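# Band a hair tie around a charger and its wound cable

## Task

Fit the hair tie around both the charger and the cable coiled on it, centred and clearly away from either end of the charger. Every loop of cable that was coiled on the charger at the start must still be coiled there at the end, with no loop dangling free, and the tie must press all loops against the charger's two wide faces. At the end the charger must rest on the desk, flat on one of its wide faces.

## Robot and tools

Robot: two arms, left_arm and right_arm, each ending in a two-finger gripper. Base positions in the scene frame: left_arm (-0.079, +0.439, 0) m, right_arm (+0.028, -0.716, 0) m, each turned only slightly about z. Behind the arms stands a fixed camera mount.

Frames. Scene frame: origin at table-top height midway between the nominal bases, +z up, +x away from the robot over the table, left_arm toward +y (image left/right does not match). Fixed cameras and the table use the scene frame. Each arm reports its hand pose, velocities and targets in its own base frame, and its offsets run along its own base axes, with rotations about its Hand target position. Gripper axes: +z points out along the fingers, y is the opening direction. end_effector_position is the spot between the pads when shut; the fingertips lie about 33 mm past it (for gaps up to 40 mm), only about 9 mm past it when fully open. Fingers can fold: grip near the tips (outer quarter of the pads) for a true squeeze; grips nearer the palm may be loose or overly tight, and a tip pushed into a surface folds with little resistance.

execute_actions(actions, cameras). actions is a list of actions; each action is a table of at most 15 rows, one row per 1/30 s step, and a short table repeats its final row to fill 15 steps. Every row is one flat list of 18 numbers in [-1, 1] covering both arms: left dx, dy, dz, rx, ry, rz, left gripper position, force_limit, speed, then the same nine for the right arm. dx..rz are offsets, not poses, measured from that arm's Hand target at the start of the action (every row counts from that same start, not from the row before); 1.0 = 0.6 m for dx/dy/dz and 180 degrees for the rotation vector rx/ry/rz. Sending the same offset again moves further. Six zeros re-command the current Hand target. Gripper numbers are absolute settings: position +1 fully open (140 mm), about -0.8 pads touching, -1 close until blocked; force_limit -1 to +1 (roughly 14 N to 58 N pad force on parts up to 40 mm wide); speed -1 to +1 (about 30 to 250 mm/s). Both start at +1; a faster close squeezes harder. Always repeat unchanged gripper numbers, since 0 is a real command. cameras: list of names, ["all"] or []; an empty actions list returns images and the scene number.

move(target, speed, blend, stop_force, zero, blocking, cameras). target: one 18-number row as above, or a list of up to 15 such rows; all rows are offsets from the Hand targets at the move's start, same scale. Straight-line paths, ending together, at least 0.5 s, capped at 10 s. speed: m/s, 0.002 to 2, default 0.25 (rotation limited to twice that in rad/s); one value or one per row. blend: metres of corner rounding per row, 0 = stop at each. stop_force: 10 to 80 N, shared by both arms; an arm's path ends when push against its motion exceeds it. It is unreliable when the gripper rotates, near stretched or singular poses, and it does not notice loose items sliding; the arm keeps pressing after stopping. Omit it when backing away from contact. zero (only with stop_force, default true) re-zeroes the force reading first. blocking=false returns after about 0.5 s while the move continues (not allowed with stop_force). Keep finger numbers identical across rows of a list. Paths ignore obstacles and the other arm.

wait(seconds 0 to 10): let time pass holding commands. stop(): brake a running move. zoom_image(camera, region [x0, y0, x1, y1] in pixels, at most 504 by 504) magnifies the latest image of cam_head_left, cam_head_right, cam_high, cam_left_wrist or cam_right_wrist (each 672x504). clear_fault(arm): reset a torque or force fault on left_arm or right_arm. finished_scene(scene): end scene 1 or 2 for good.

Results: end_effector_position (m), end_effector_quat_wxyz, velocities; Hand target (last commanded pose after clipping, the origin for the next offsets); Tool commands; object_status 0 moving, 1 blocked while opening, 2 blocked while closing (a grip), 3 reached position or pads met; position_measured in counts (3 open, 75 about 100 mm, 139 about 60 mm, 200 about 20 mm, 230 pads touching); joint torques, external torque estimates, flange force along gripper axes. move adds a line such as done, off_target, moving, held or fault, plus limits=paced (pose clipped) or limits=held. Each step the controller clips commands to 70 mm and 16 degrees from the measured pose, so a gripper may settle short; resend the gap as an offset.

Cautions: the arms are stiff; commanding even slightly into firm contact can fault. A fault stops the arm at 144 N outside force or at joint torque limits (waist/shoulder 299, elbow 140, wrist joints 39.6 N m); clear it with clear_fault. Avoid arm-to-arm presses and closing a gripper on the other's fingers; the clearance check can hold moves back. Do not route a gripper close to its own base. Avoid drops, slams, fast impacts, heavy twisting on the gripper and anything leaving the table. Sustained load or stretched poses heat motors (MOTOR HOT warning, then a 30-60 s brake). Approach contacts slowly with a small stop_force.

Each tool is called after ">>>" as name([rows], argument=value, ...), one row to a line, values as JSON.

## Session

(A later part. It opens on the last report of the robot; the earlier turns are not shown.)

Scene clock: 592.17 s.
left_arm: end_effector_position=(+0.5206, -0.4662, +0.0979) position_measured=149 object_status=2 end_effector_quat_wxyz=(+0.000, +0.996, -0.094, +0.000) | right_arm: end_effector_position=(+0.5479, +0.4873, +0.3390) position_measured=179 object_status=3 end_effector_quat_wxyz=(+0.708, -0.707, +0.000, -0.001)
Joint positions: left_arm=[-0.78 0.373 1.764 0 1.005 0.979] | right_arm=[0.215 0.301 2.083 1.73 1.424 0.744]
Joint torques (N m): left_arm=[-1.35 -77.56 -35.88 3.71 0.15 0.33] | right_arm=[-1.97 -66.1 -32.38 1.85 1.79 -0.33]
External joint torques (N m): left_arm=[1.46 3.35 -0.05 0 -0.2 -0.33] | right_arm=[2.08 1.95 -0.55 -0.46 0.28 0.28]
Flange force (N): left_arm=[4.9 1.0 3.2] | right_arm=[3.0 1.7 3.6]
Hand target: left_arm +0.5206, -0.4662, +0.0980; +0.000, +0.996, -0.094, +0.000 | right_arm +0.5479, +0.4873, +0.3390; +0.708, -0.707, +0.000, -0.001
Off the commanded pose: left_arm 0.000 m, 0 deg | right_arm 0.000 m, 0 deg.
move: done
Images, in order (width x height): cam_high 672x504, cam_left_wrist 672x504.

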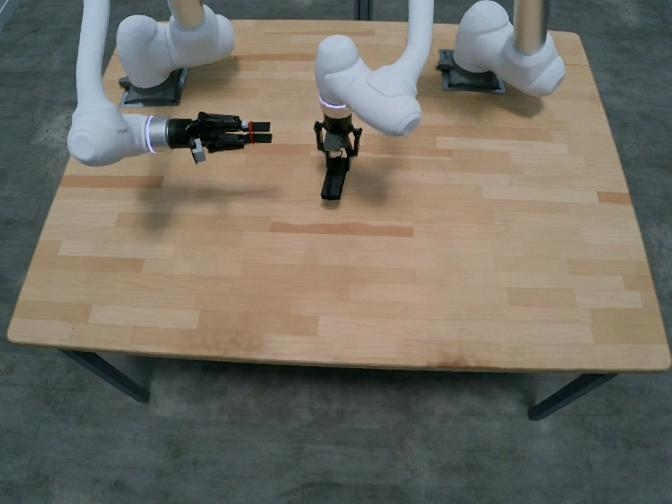

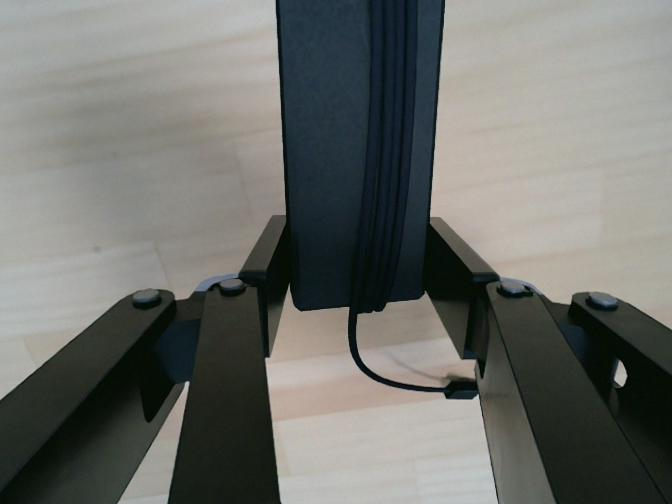

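>>> move([
  [0,0,0.2533,0,0,0,-1,0,-1, 0,-0.1,0.1,0,0,0,-0.4,-1,-1],
  [0.1757,0.1203,0.2533,-0.4115,-0.3404,-0.3404,-1,0,-1, 0,-0.1,0.2,0,0,0,-0.4,-1,-1],
], cameras=["all"], speed=[0.15,0.2], blend=[0.03,0])

>>> zoom_image(camera="cam_left_wrist", region=[180, 0, 520, 400])

Scene clock: 617.53 s.
left_arm: end_effector_position=(+0.6260, -0.3941, +0.2500) position_measured=149 object_status=2 end_effector_quat_wxyz=(+0.500, +0.500, -0.500, +0.500) | right_arm: end_effector_position=(+0.5479, +0.4273, +0.4590) position_measured=179 object_status=3 end_effector_quat_wxyz=(+0.708, -0.707, +0.000, -0.001)
Joint positions: left_arm=[-0.153 0.495 2.007 -1.693 1.481 4.078] | right_arm=[0.109 0.142 2.012 1.633 1.479 0.983]
Joint torques (N m): left_arm=[-1.36 -75.23 -22.4 -2.78 3.13 0.34] | right_arm=[-1.9 -54.39 -37.62 2.51 1.29 -0.37]
External joint torques (N m): left_arm=[1.56 3.17 0.09 0.83 -0.88 -0.34] | right_arm=[1.81 1.32 -0.69 -0.41 0.26 0.32]
Flange force (N): left_arm=[-3.6 -4.1 -2.4] | right_arm=[3.0 0.0 3.0]
Hand target: left_arm +0.6260, -0.3941, +0.2499; +0.501, +0.500, -0.500, +0.500 | right_arm +0.5479, +0.4273, +0.4590; +0.708, -0.707, +0.000, -0.001
Off the commanded pose: left_arm 0.000 m, 0 deg | right_arm 0.000 m, 0 deg.
move: done

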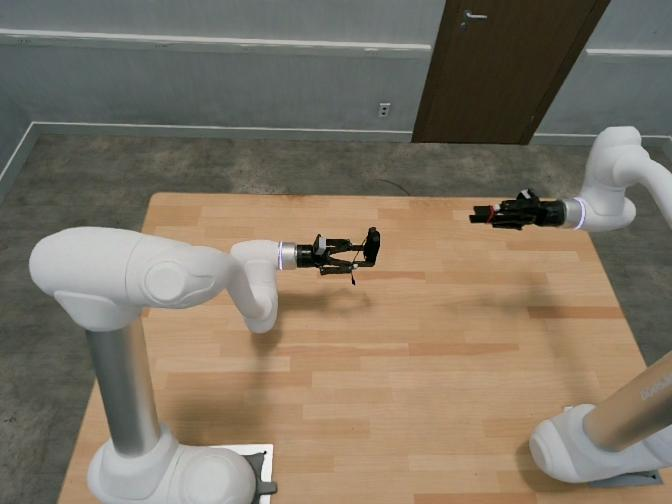

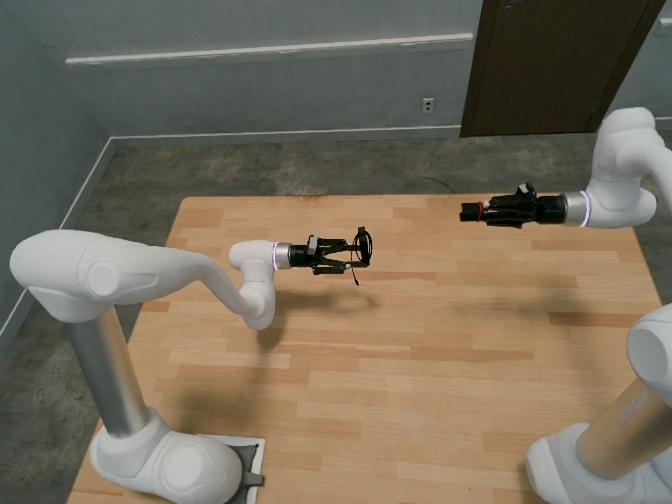

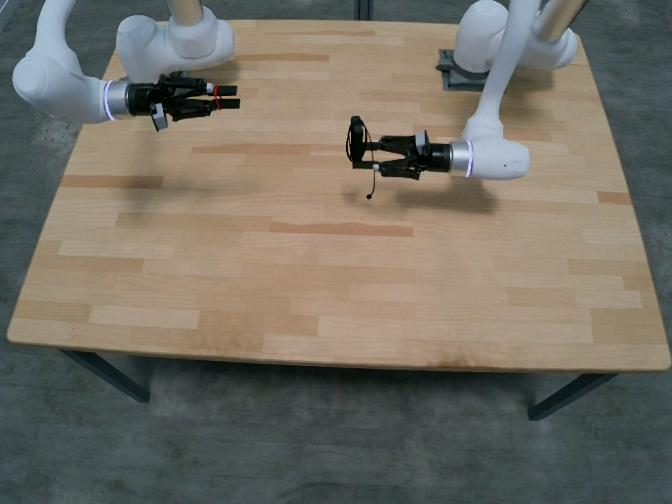

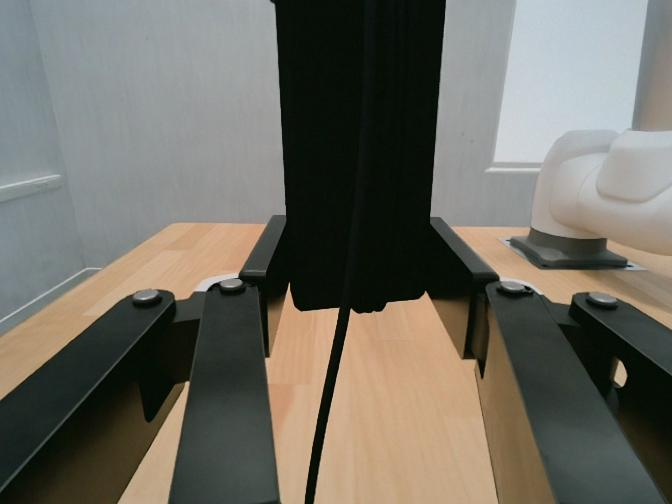

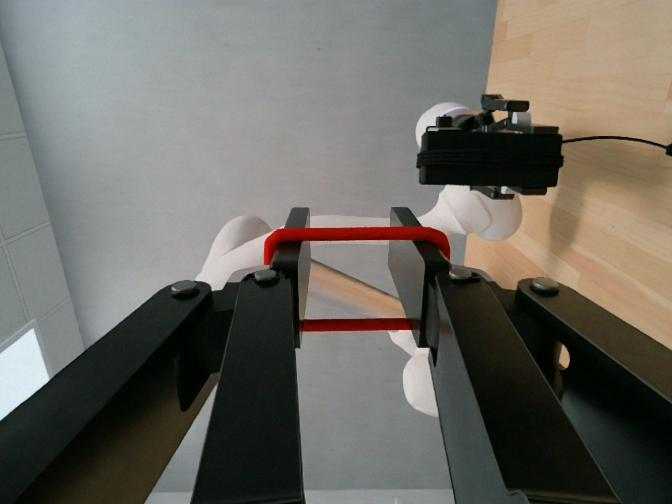

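Scaled by 1.260.

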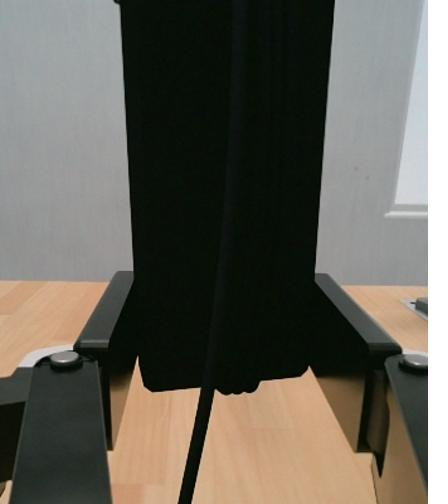

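>>> zoom_image(camera="cam_head_right", region=[310, 210, 400, 300])

>>> zoom_image(camera="cam_high", region=[320, 100, 420, 210])

>>> zoom_image(camera="cam_right_wrist", region=[400, 80, 600, 230])

>>> zoom_image(camera="cam_head_left", region=[330, 210, 420, 300])

Scaled by 5.600.

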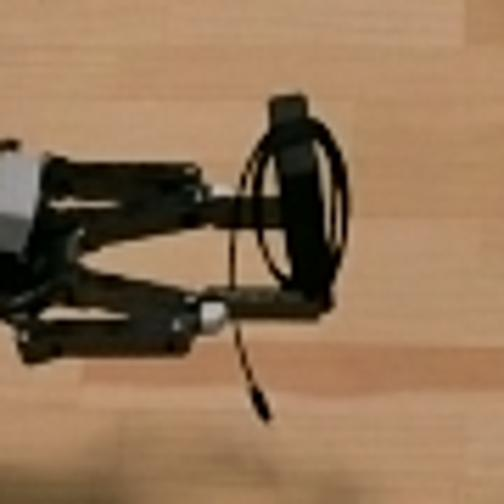

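Scaled by 4.582.

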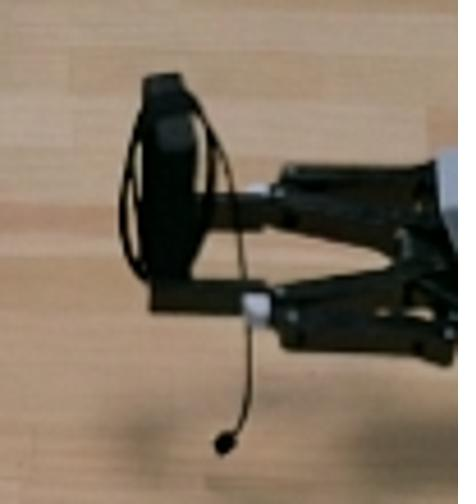

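Scaled by 2.520.

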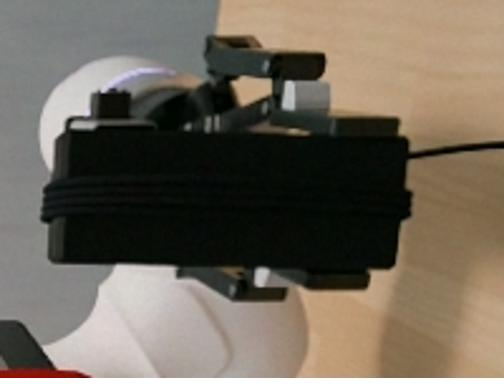

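Scaled by 5.600.

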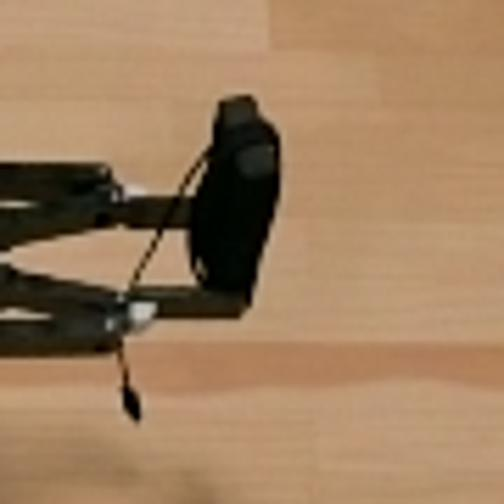

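>>> move(target=[0,0,0,0,0,0,-1,0,-1, 0,0.05,0.12,-0.3849,0.3849,-0.3849,-0.4,-1,-1], cameras=["cam_right_wrist","cam_high"], speed=0.25)

>>> move(target=[0,0,0,0,0,0,-1,0,-1, 0,0,0,0,0,-0.0076,-0.03,-0.3,-1], cameras=["cam_right_wrist","cam_high"], speed=0.25)

>>> zoom_image(camera="cam_right_wrist", region=[150, 130, 550, 400])

Scene clock: 632.10 s.
left_arm: end_effector_position=(+0.6260, -0.3941, +0.2499) position_measured=149 object_status=2 end_effector_quat_wxyz=(+0.501, +0.500, -0.500, +0.500) | right_arm: end_effector_position=(+0.5478, +0.4573, +0.5310) position_measured=179 object_status=3 end_effector_quat_wxyz=(+0.000, +0.708, -0.707, +0.001)
Joint positions: left_arm=[-0.153 0.495 2.007 -1.693 1.481 4.078] | right_arm=[0.648 0.27 1.096 -0.002 1.775 3.788]
Joint torques (N m): left_arm=[-1.62 -75.67 -22.49 -2.81 3.15 0.28] | right_arm=[-2.13 -71.46 -40.84 4.74 -0.31 -0.28]
External joint torques (N m): left_arm=[2.2 3.49 0.18 0.86 -0.9 -0.28] | right_arm=[2.04 1.92 -0.89 -0.49 0.33 0.28]
Flange force (N): left_arm=[-4.2 -4.3 -3.4] | right_arm=[-6.2 -2.4 -3.4]
Hand target: left_arm +0.6260, -0.3941, +0.2499; +0.501, +0.500, -0.500, +0.500 | right_arm +0.5479, +0.4573, +0.5310; +0.000, +0.708, -0.707, +0.001
Off the commanded pose: left_arm 0.000 m, 0 deg | right_arm 0.000 m, 0 deg.
move: done
Images, in order (width x height): cam_high 672x504, cam_right_wrist 672x504.

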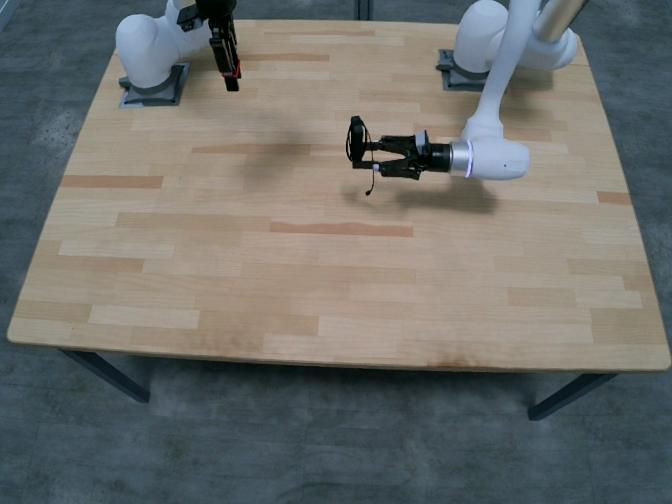

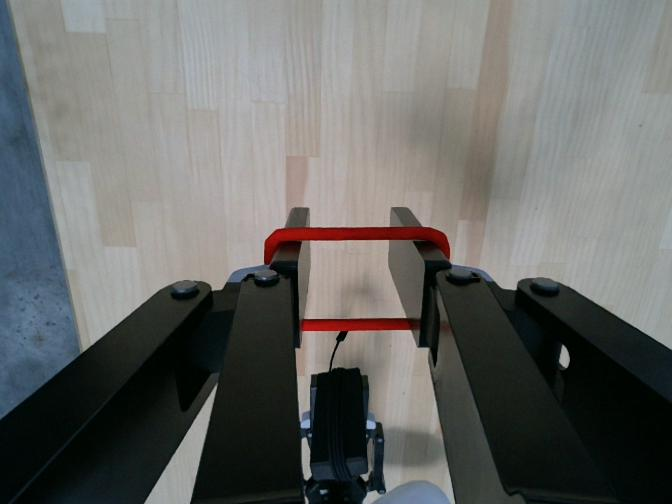

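Scene clock: 633.30 s.
left_arm: end_effector_position=(+0.6260, -0.3941, +0.2499) position_measured=149 object_status=2 end_effector_quat_wxyz=(+0.501, +0.500, -0.500, +0.500) | right_arm: end_effector_position=(+0.5479, +0.4573, +0.5310) position_measured=133 object_status=0 end_effector_quat_wxyz=(+0.000, +0.699, -0.715, +0.001)
Joint positions: left_arm=[-0.153 0.495 2.007 -1.693 1.481 4.078] | right_arm=[0.648 0.27 1.096 -0.002 1.775 3.812]
Joint torques (N m): left_arm=[-0.93 -75.37 -22.45 -2.79 3.13 0.3] | right_arm=[-2.09 -71.5 -40.94 4.73 -0.24 -0.31]
External joint torques (N m): left_arm=[1.06 3.27 0.13 0.82 -0.87 -0.3] | right_arm=[2.4 1.99 -0.66 -0.48 0.26 0.31]
Flange force (N): left_arm=[-3.9 -3.9 -1.6] | right_arm=[-6.4 -1.6 -2.8]
Hand target: left_arm +0.6260, -0.3941, +0.2499; +0.501, +0.500, -0.500, +0.500 | right_arm +0.5479, +0.4573, +0.5310; +0.000, +0.699, -0.715, +0.001
Off the commanded pose: left_arm 0.000 m, 0 deg | right_arm 0.000 m, 0 deg.
move: done
Images, in order (width x height): cam_high 672x504, cam_right_wrist 672x504.

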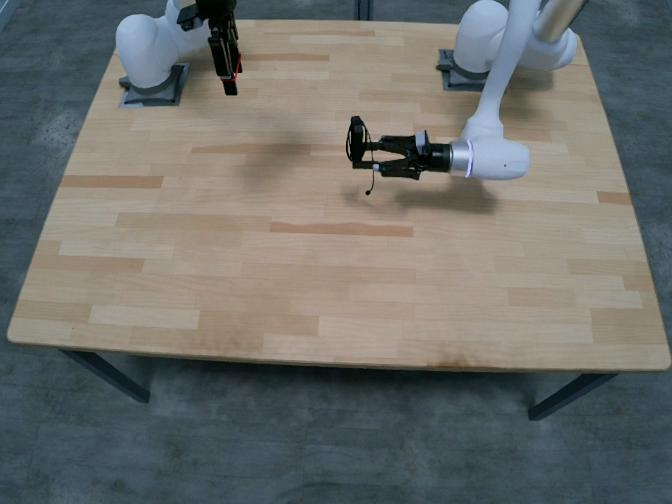

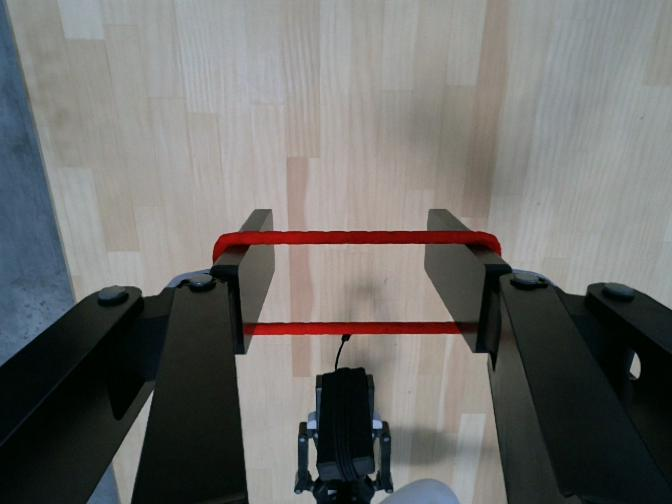

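Scaled by 1.260.

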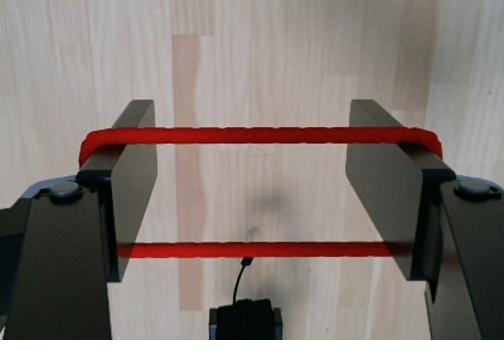

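>>> move(target=[0,0,0,0,0,0,-1,0,-1, -0.004,0.4435,-0.1017,0,0,0,-0.03,-0.3,-1], cameras=["cam_right_wrist","cam_high","cam_head_left","cam_left_wrist"], speed=0.2)

>>> zoom_image(camera="cam_right_wrist", region=[200, 130, 530, 400])

>>> zoom_image(camera="cam_head_left", region=[320, 150, 460, 300])

>>> zoom_image(camera="cam_high", region=[300, 50, 440, 210])

Scene clock: 643.80 s.
left_arm: end_effector_position=(+0.6260, -0.3941, +0.2499) position_measured=149 object_status=2 end_effector_quat_wxyz=(+0.501, +0.500, -0.500, +0.500) | right_arm: end_effector_position=(+0.5454, +0.7234, +0.4700) position_measured=133 object_status=3 end_effector_quat_wxyz=(+0.000, +0.699, -0.715, +0.001)
Joint positions: left_arm=[-0.153 0.495 2.007 -1.693 1.481 4.078] | right_arm=[0.887 0.633 0.665 -0.002 1.843 4.051]
Joint torques (N m): left_arm=[-1.46 -75 -22.46 -2.71 3.13 0.33] | right_arm=[-2.1 -105.73 -40.41 4.65 -0.23 -0.26]
External joint torques (N m): left_arm=[1.41 2.9 0.14 0.74 -0.87 -0.33] | right_arm=[1.99 1.77 -0.8 -0.45 0.27 0.26]
Flange force (N): left_arm=[-3.3 -3.6 -2.1] | right_arm=[-8.3 -2.9 -4.3]
Hand target: left_arm +0.6260, -0.3941, +0.2499; +0.501, +0.500, -0.500, +0.500 | right_arm +0.5455, +0.7234, +0.4700; +0.000, +0.699, -0.715, +0.001
Off the commanded pose: left_arm 0.000 m, 0 deg | right_arm 0.000 m, 0 deg.
move: done
Images, in order (width x height): cam_head_left 672x504, cam_high 672x504, cam_left_wrist 672x504, cam_right_wrist 672x504.

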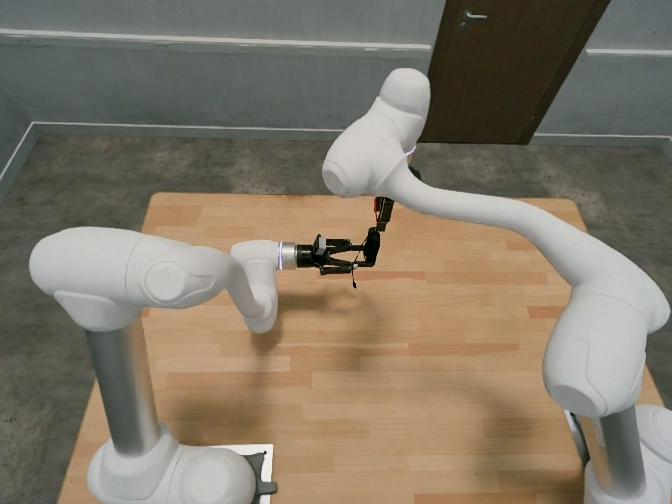

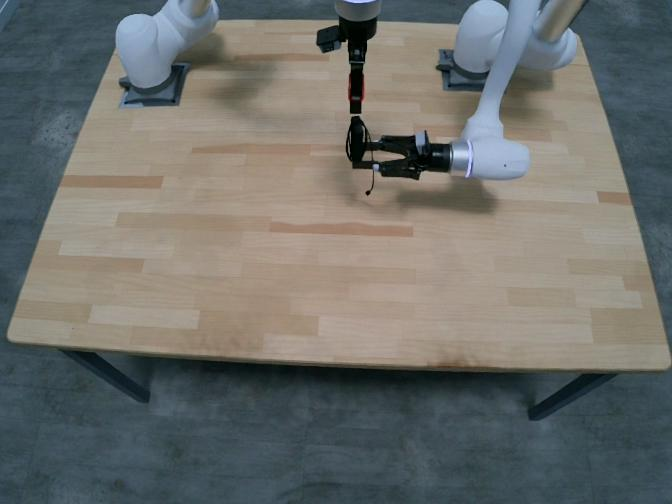

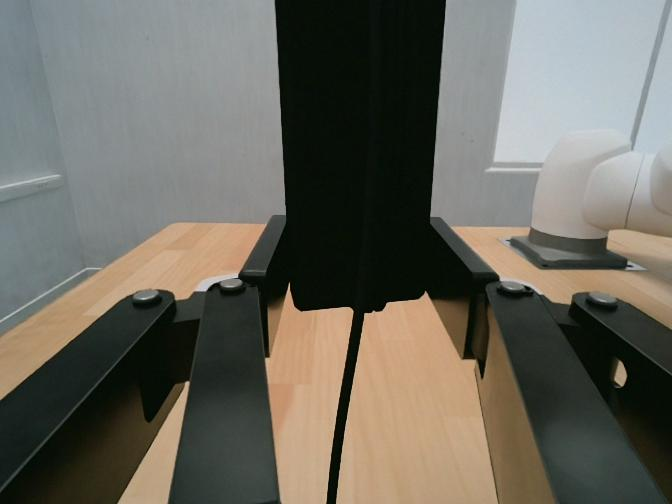

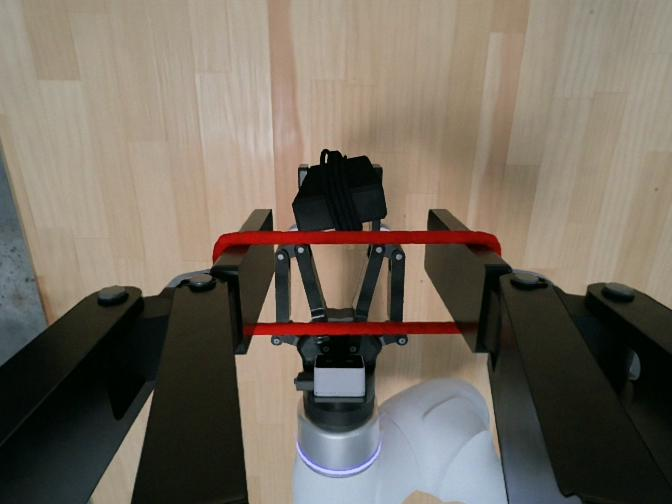

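Scaled by 1.527.

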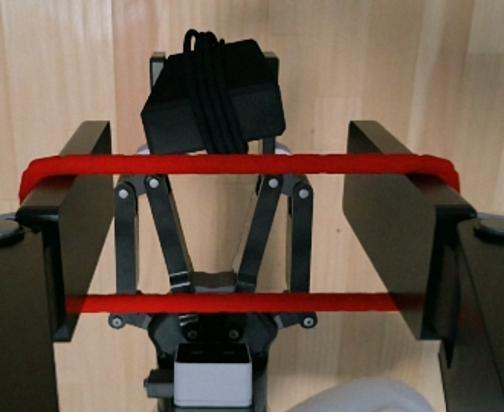

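Scaled by 3.360.

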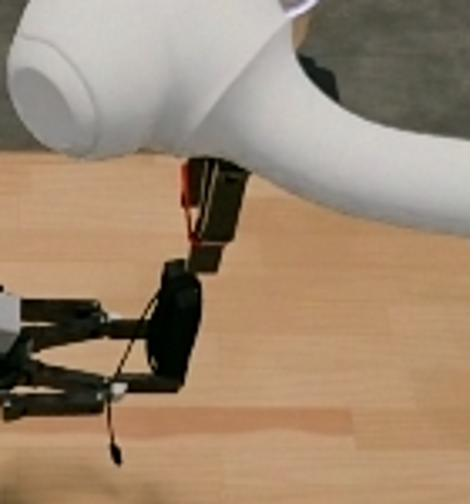

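Scaled by 3.150.

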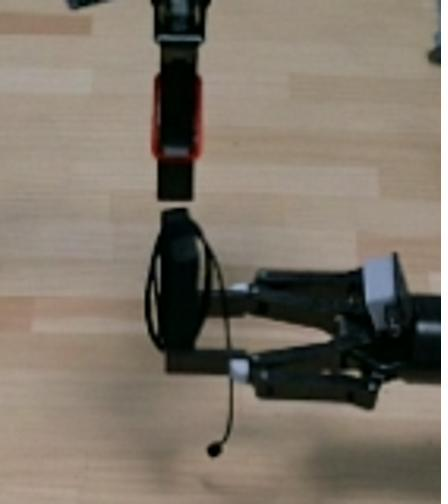

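>>> zoom_image(camera="cam_right_wrist", region=[270, 130, 410, 250])

Scaled by 3.600.

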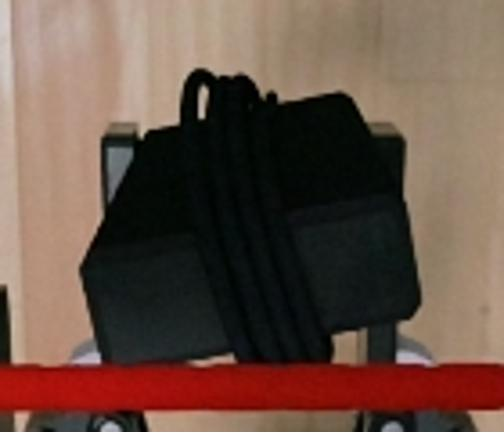

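>>> move(target=[0,0,0,0,0,0,-1,0,-1, 0.0092,-0.0067,-0.0833,0,0,0.0667,-0.03,-0.3,-1], cameras=["cam_right_wrist","cam_head_left"], speed=0.1)

>>> zoom_image(camera="cam_right_wrist", region=[230, 130, 470, 350])

>>> zoom_image(camera="cam_head_left", region=[330, 170, 430, 300])

Scene clock: 692.17 s.
left_arm: end_effector_position=(+0.6260, -0.3941, +0.2499) position_measured=149 object_status=2 end_effector_quat_wxyz=(+0.501, +0.500, -0.500, +0.500) | right_arm: end_effector_position=(+0.5510, +0.7194, +0.4200) position_measured=133 object_status=3 end_effector_quat_wxyz=(+0.000, +0.770, -0.638, +0.001)
Joint positions: left_arm=[-0.153 0.495 2.007 -1.693 1.481 4.078] | right_arm=[0.88 0.607 0.8 -0.002 1.734 3.834]
Joint torques (N m): left_arm=[-1.26 -75.26 -22.41 -2.75 3.13 0.33] | right_arm=[-2.01 -105.27 -41.27 4.76 -0.28 -0.33]
External joint torques (N m): left_arm=[1.3 3.14 0.09 0.77 -0.88 -0.33] | right_arm=[2.04 3.51 -0.66 -0.49 0.3 0.33]
Flange force (N): left_arm=[-3.6 -4.0 -1.9] | right_arm=[-9.1 -6.2 -3.5]
Hand target: left_arm +0.6260, -0.3941, +0.2499; +0.501, +0.500, -0.500, +0.500 | right_arm +0.5510, +0.7194, +0.4200; +0.000, +0.770, -0.638, +0.001
Off the commanded pose: left_arm 0.000 m, 0 deg | right_arm 0.000 m, 0 deg.
move: done
Images, in order (width x height): cam_head_left 672x504, cam_right_wrist 672x504.

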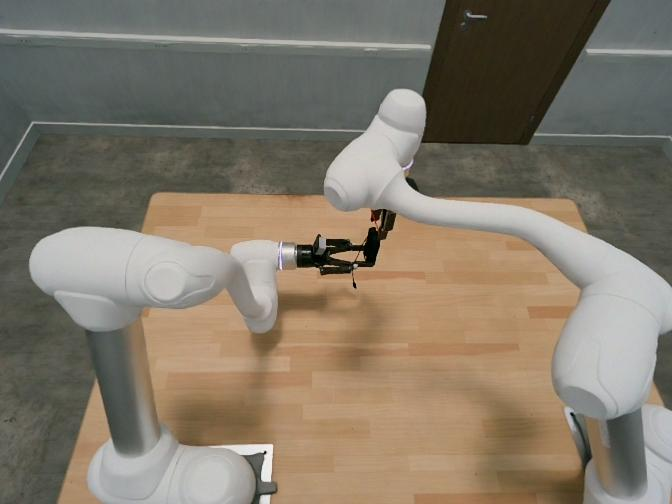

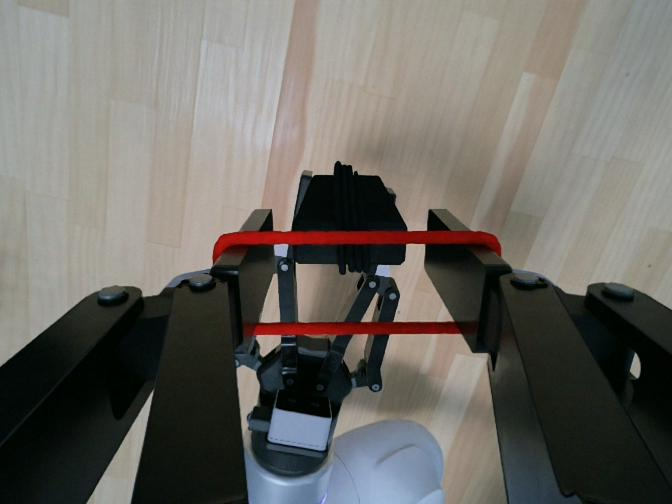

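Scaled by 2.100.

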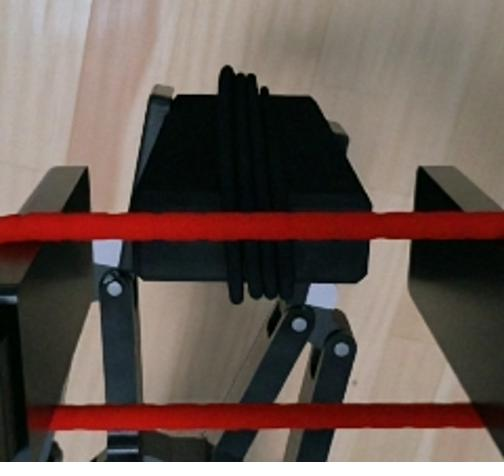

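Scaled by 3.877.

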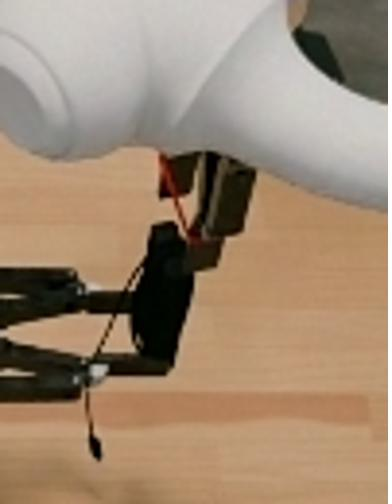

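>>> move([
  [0,0,0,0,0,0,-1,0,-1, -0.0037,0.0195,-0.0727,0.1365,0.0258,0,-0.03,-0.3,-1],
  [0,0,0,0,0,0,-1,0,-1, -0.0034,0.0178,-0.1,0.1365,0.0258,0,-0.03,-0.3,-1],
], cameras=["cam_right_wrist","cam_head_left","cam_high"], speed=0.06)

>>> zoom_image(camera="cam_right_wrist", region=[230, 150, 470, 390])

>>> zoom_image(camera="cam_head_left", region=[330, 180, 430, 290])

>>> zoom_image(camera="cam_high", region=[310, 60, 430, 200])

Scene clock: 731.70 s.
left_arm: end_effector_position=(+0.6260, -0.3941, +0.2499) position_measured=149 object_status=2 end_effector_quat_wxyz=(+0.501, +0.500, -0.500, +0.500) | right_arm: end_effector_position=(+0.5489, +0.7301, +0.3600) position_measured=133 object_status=3 end_effector_quat_wxyz=(-0.138, +0.752, -0.623, -0.166)
Joint positions: left_arm=[-0.153 0.495 2.007 -1.693 1.481 4.078] | right_arm=[0.759 0.446 1.214 0.381 1.256 3.635]
Joint torques (N m): left_arm=[-1.42 -75.44 -22.46 -2.71 3.17 0.34] | right_arm=[-1.95 -91.38 -42.36 5.52 -0.83 -0.3]
External joint torques (N m): left_arm=[1.68 3.3 0.15 0.76 -0.92 -0.34] | right_arm=[1.96 2.92 -0.79 -0.53 0.28 0.31]
Flange force (N): left_arm=[-3.9 -4.1 -2.4] | right_arm=[-6.6 -4.5 1.4]
Hand target: left_arm +0.6260, -0.3941, +0.2499; +0.501, +0.500, -0.500, +0.500 | right_arm +0.5489, +0.7301, +0.3600; -0.138, +0.752, -0.623, -0.166
Off the commanded pose: left_arm 0.000 m, 0 deg | right_arm 0.000 m, 0 deg.
move: done
Images, in order (width x height): cam_head_left 672x504, cam_high 672x504, cam_right_wrist 672x504.

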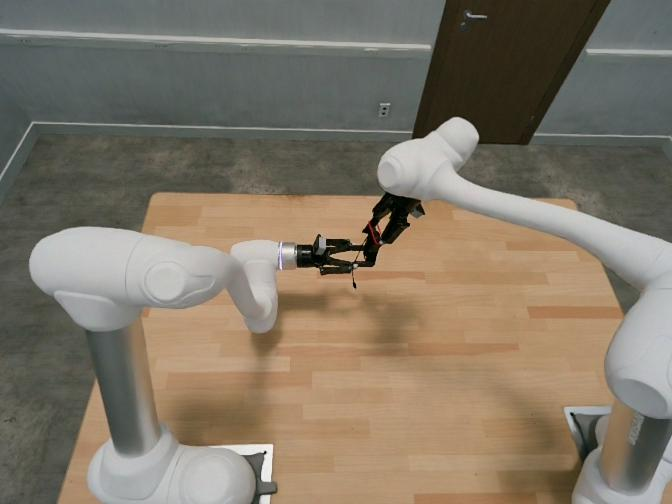

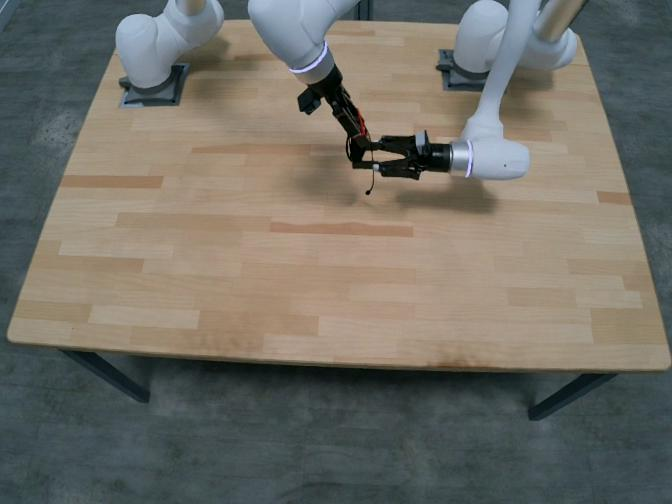

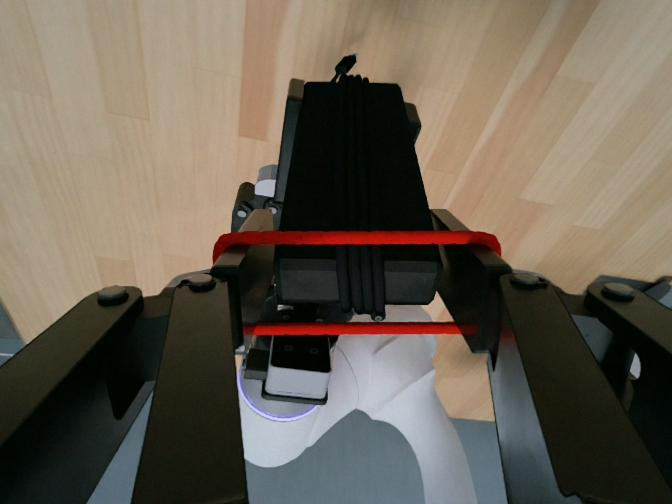

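Scaled by 2.100.

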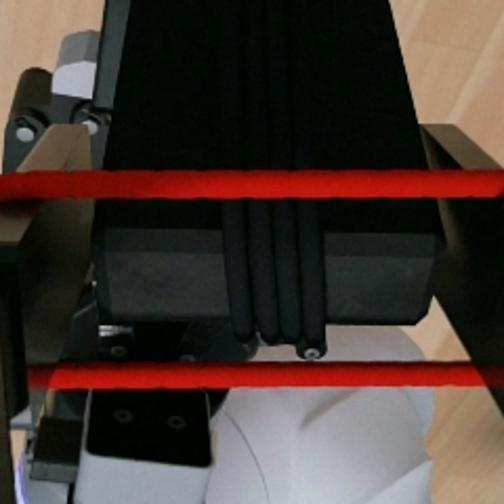

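Scaled by 4.582.

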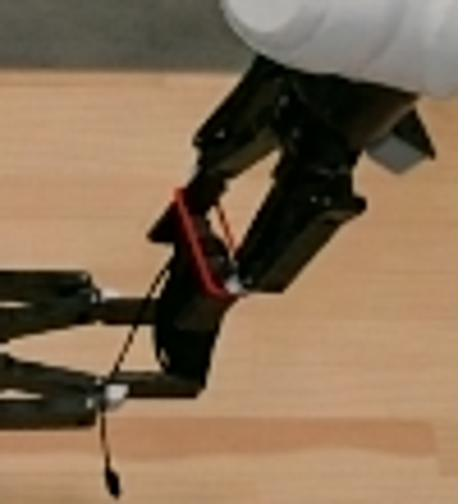

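Scaled by 3.600.

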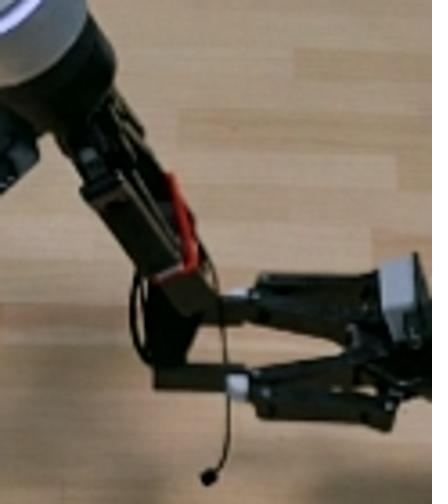

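>>> move([
  [0,0,0,0,0,0,-1,0,-1, -0.0022,0.0115,-0.0233,0,0,0,-0.03,-0.3,-1],
], cameras=["cam_right_wrist","cam_head_left","cam_high","cam_left_wrist"], speed=0.04)

>>> zoom_image(camera="cam_right_wrist", region=[230, 150, 470, 390])

>>> zoom_image(camera="cam_head_left", region=[330, 180, 430, 290])

>>> zoom_image(camera="cam_high", region=[310, 60, 430, 200])

Scene clock: 748.50 s.
left_arm: end_effector_position=(+0.6260, -0.3941, +0.2499) position_measured=149 object_status=2 end_effector_quat_wxyz=(+0.501, +0.500, -0.500, +0.500) | right_arm: end_effector_position=(+0.5476, +0.7370, +0.3460) position_measured=133 object_status=3 end_effector_quat_wxyz=(-0.138, +0.752, -0.623, -0.166)
Joint positions: left_arm=[-0.153 0.495 2.007 -1.693 1.481 4.078] | right_arm=[0.766 0.456 1.226 0.382 1.234 3.634]
Joint torques (N m): left_arm=[-1.85 -76.39 -23.16 -3.11 3.43 0.28] | right_arm=[-1.34 -90.58 -41.65 5.63 -0.83 -0.31]
External joint torques (N m): left_arm=[1.63 4.34 0.86 1.14 -1.17 -0.28] | right_arm=[1.51 0.61 -1.69 -0.63 0.29 0.31]
Flange force (N): left_arm=[-5.5 -3.8 -2.6] | right_arm=[-6.1 -3.5 -0.8]
Hand target: left_arm +0.6260, -0.3941, +0.2499; +0.501, +0.500, -0.500, +0.500 | right_arm +0.5476, +0.7370, +0.3460; -0.138, +0.752, -0.623, -0.166
Off the commanded pose: left_arm 0.000 m, 0 deg | right_arm 0.000 m, 0 deg.
move: done
Images, in order (width x height): cam_head_left 672x504, cam_high 672x504, cam_left_wrist 672x504, cam_right_wrist 672x504.

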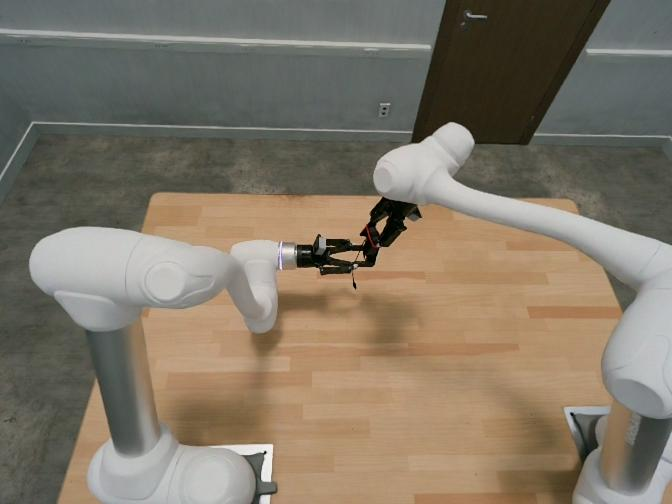

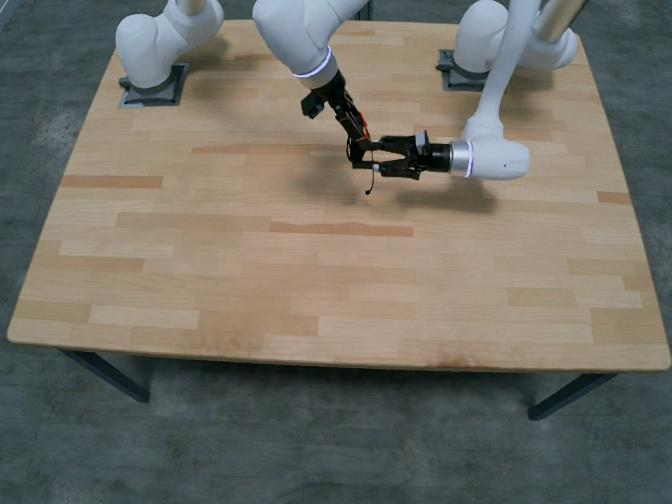

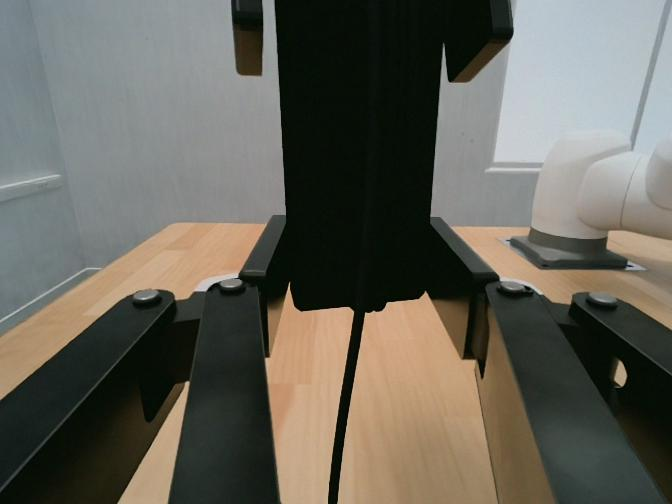

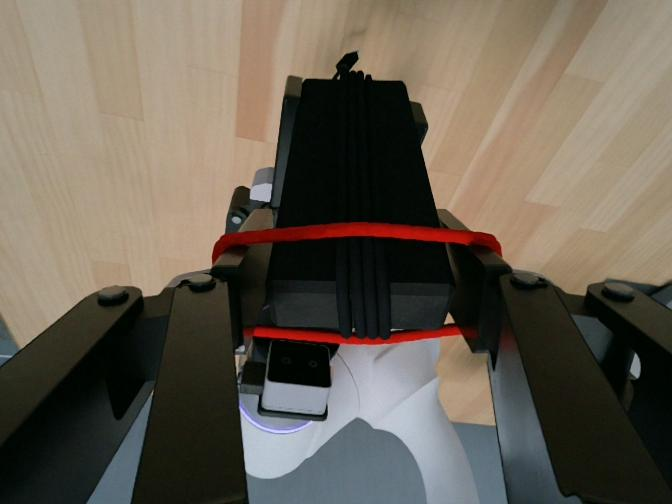

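Scaled by 2.100.

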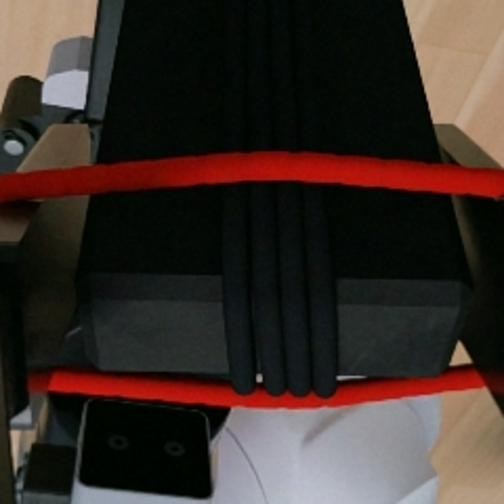

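Scaled by 4.582.

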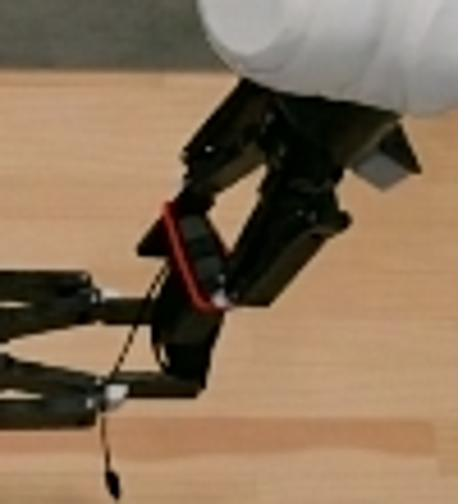

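Scaled by 3.600.

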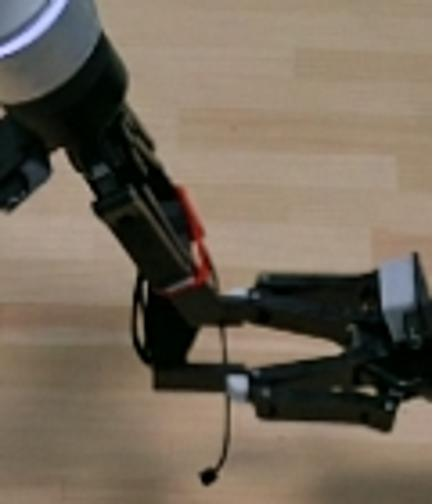

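>>> move([
  [0,0,0,0,0,0,-1,0,-1, -0.0009,0.0049,-0.0167,0,0,0,-0.03,-0.3,-1],
], cameras=["cam_right_wrist","cam_head_left"], speed=0.04)

>>> zoom_image(camera="cam_right_wrist", region=[230, 150, 470, 390])

>>> zoom_image(camera="cam_head_left", region=[330, 180, 430, 290])

Scene clock: 755.67 s.
left_arm: end_effector_position=(+0.6260, -0.3941, +0.2499) position_measured=149 object_status=2 end_effector_quat_wxyz=(+0.501, +0.500, -0.500, +0.500) | right_arm: end_effector_position=(+0.5471, +0.7399, +0.3360) position_measured=133 object_status=3 end_effector_quat_wxyz=(-0.138, +0.752, -0.623, -0.166)
Joint positions: left_arm=[-0.153 0.495 2.007 -1.693 1.481 4.078] | right_arm=[0.769 0.461 1.236 0.384 1.218 3.631]
Joint torques (N m): left_arm=[-2.01 -75.78 -22.92 -3.01 3.37 0.31] | right_arm=[-1.35 -91.36 -41.91 5.61 -0.86 -0.31]
External joint torques (N m): left_arm=[1.74 3.71 0.61 1.02 -1.11 -0.31] | right_arm=[1.05 1.93 -1.06 -0.67 0.31 0.31]
Flange force (N): left_arm=[-4.5 -3.7 -2.7] | right_arm=[-5.5 -4.3 0.3]
Hand target: left_arm +0.6260, -0.3941, +0.2499; +0.501, +0.500, -0.500, +0.500 | right_arm +0.5471, +0.7399, +0.3360; -0.138, +0.752, -0.623, -0.166
Off the commanded pose: left_arm 0.000 m, 0 deg | right_arm 0.000 m, 0 deg.
move: done
Images, in order (width x height): cam_head_left 672x504, cam_right_wrist 672x504.

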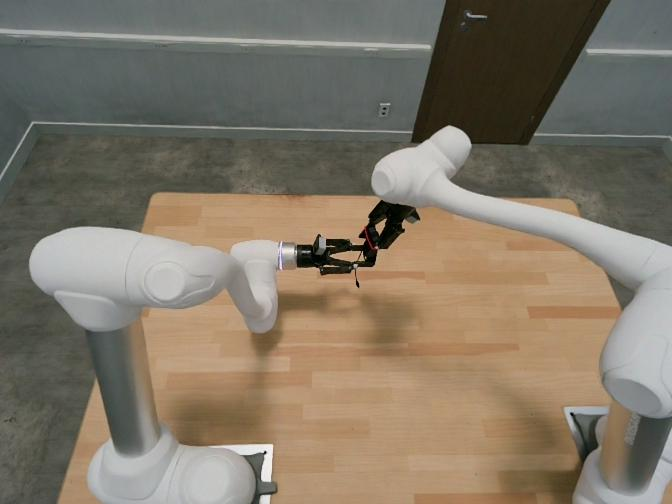

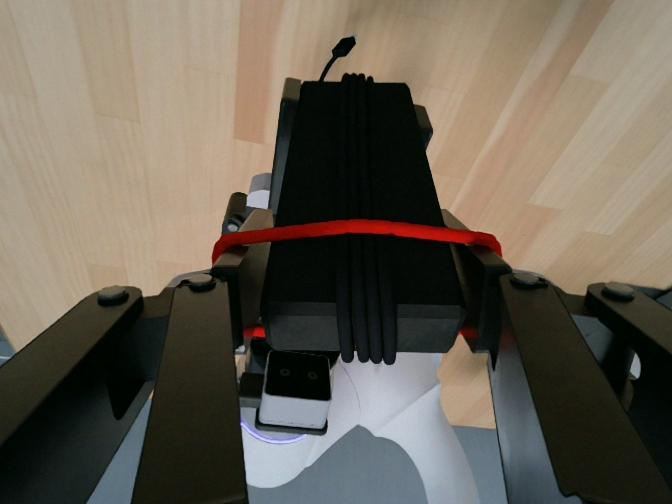

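Scaled by 2.100.

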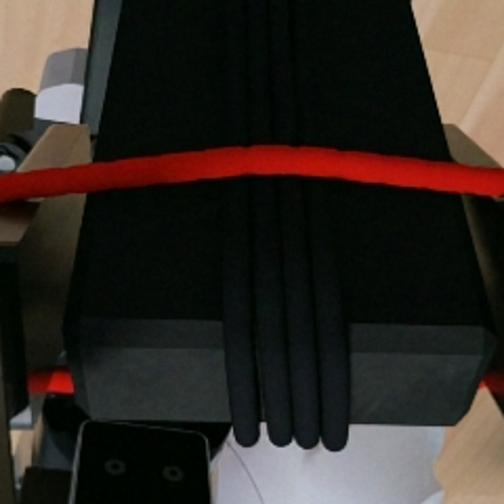

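Scaled by 4.582.

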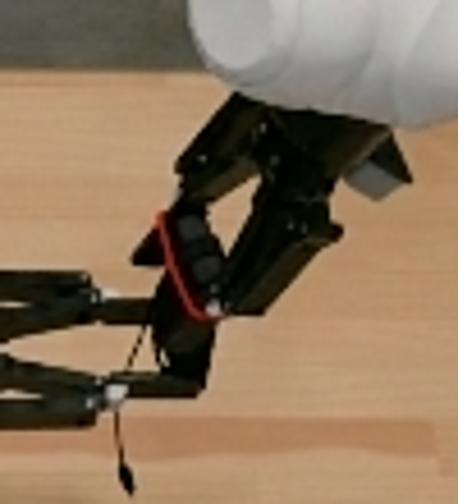

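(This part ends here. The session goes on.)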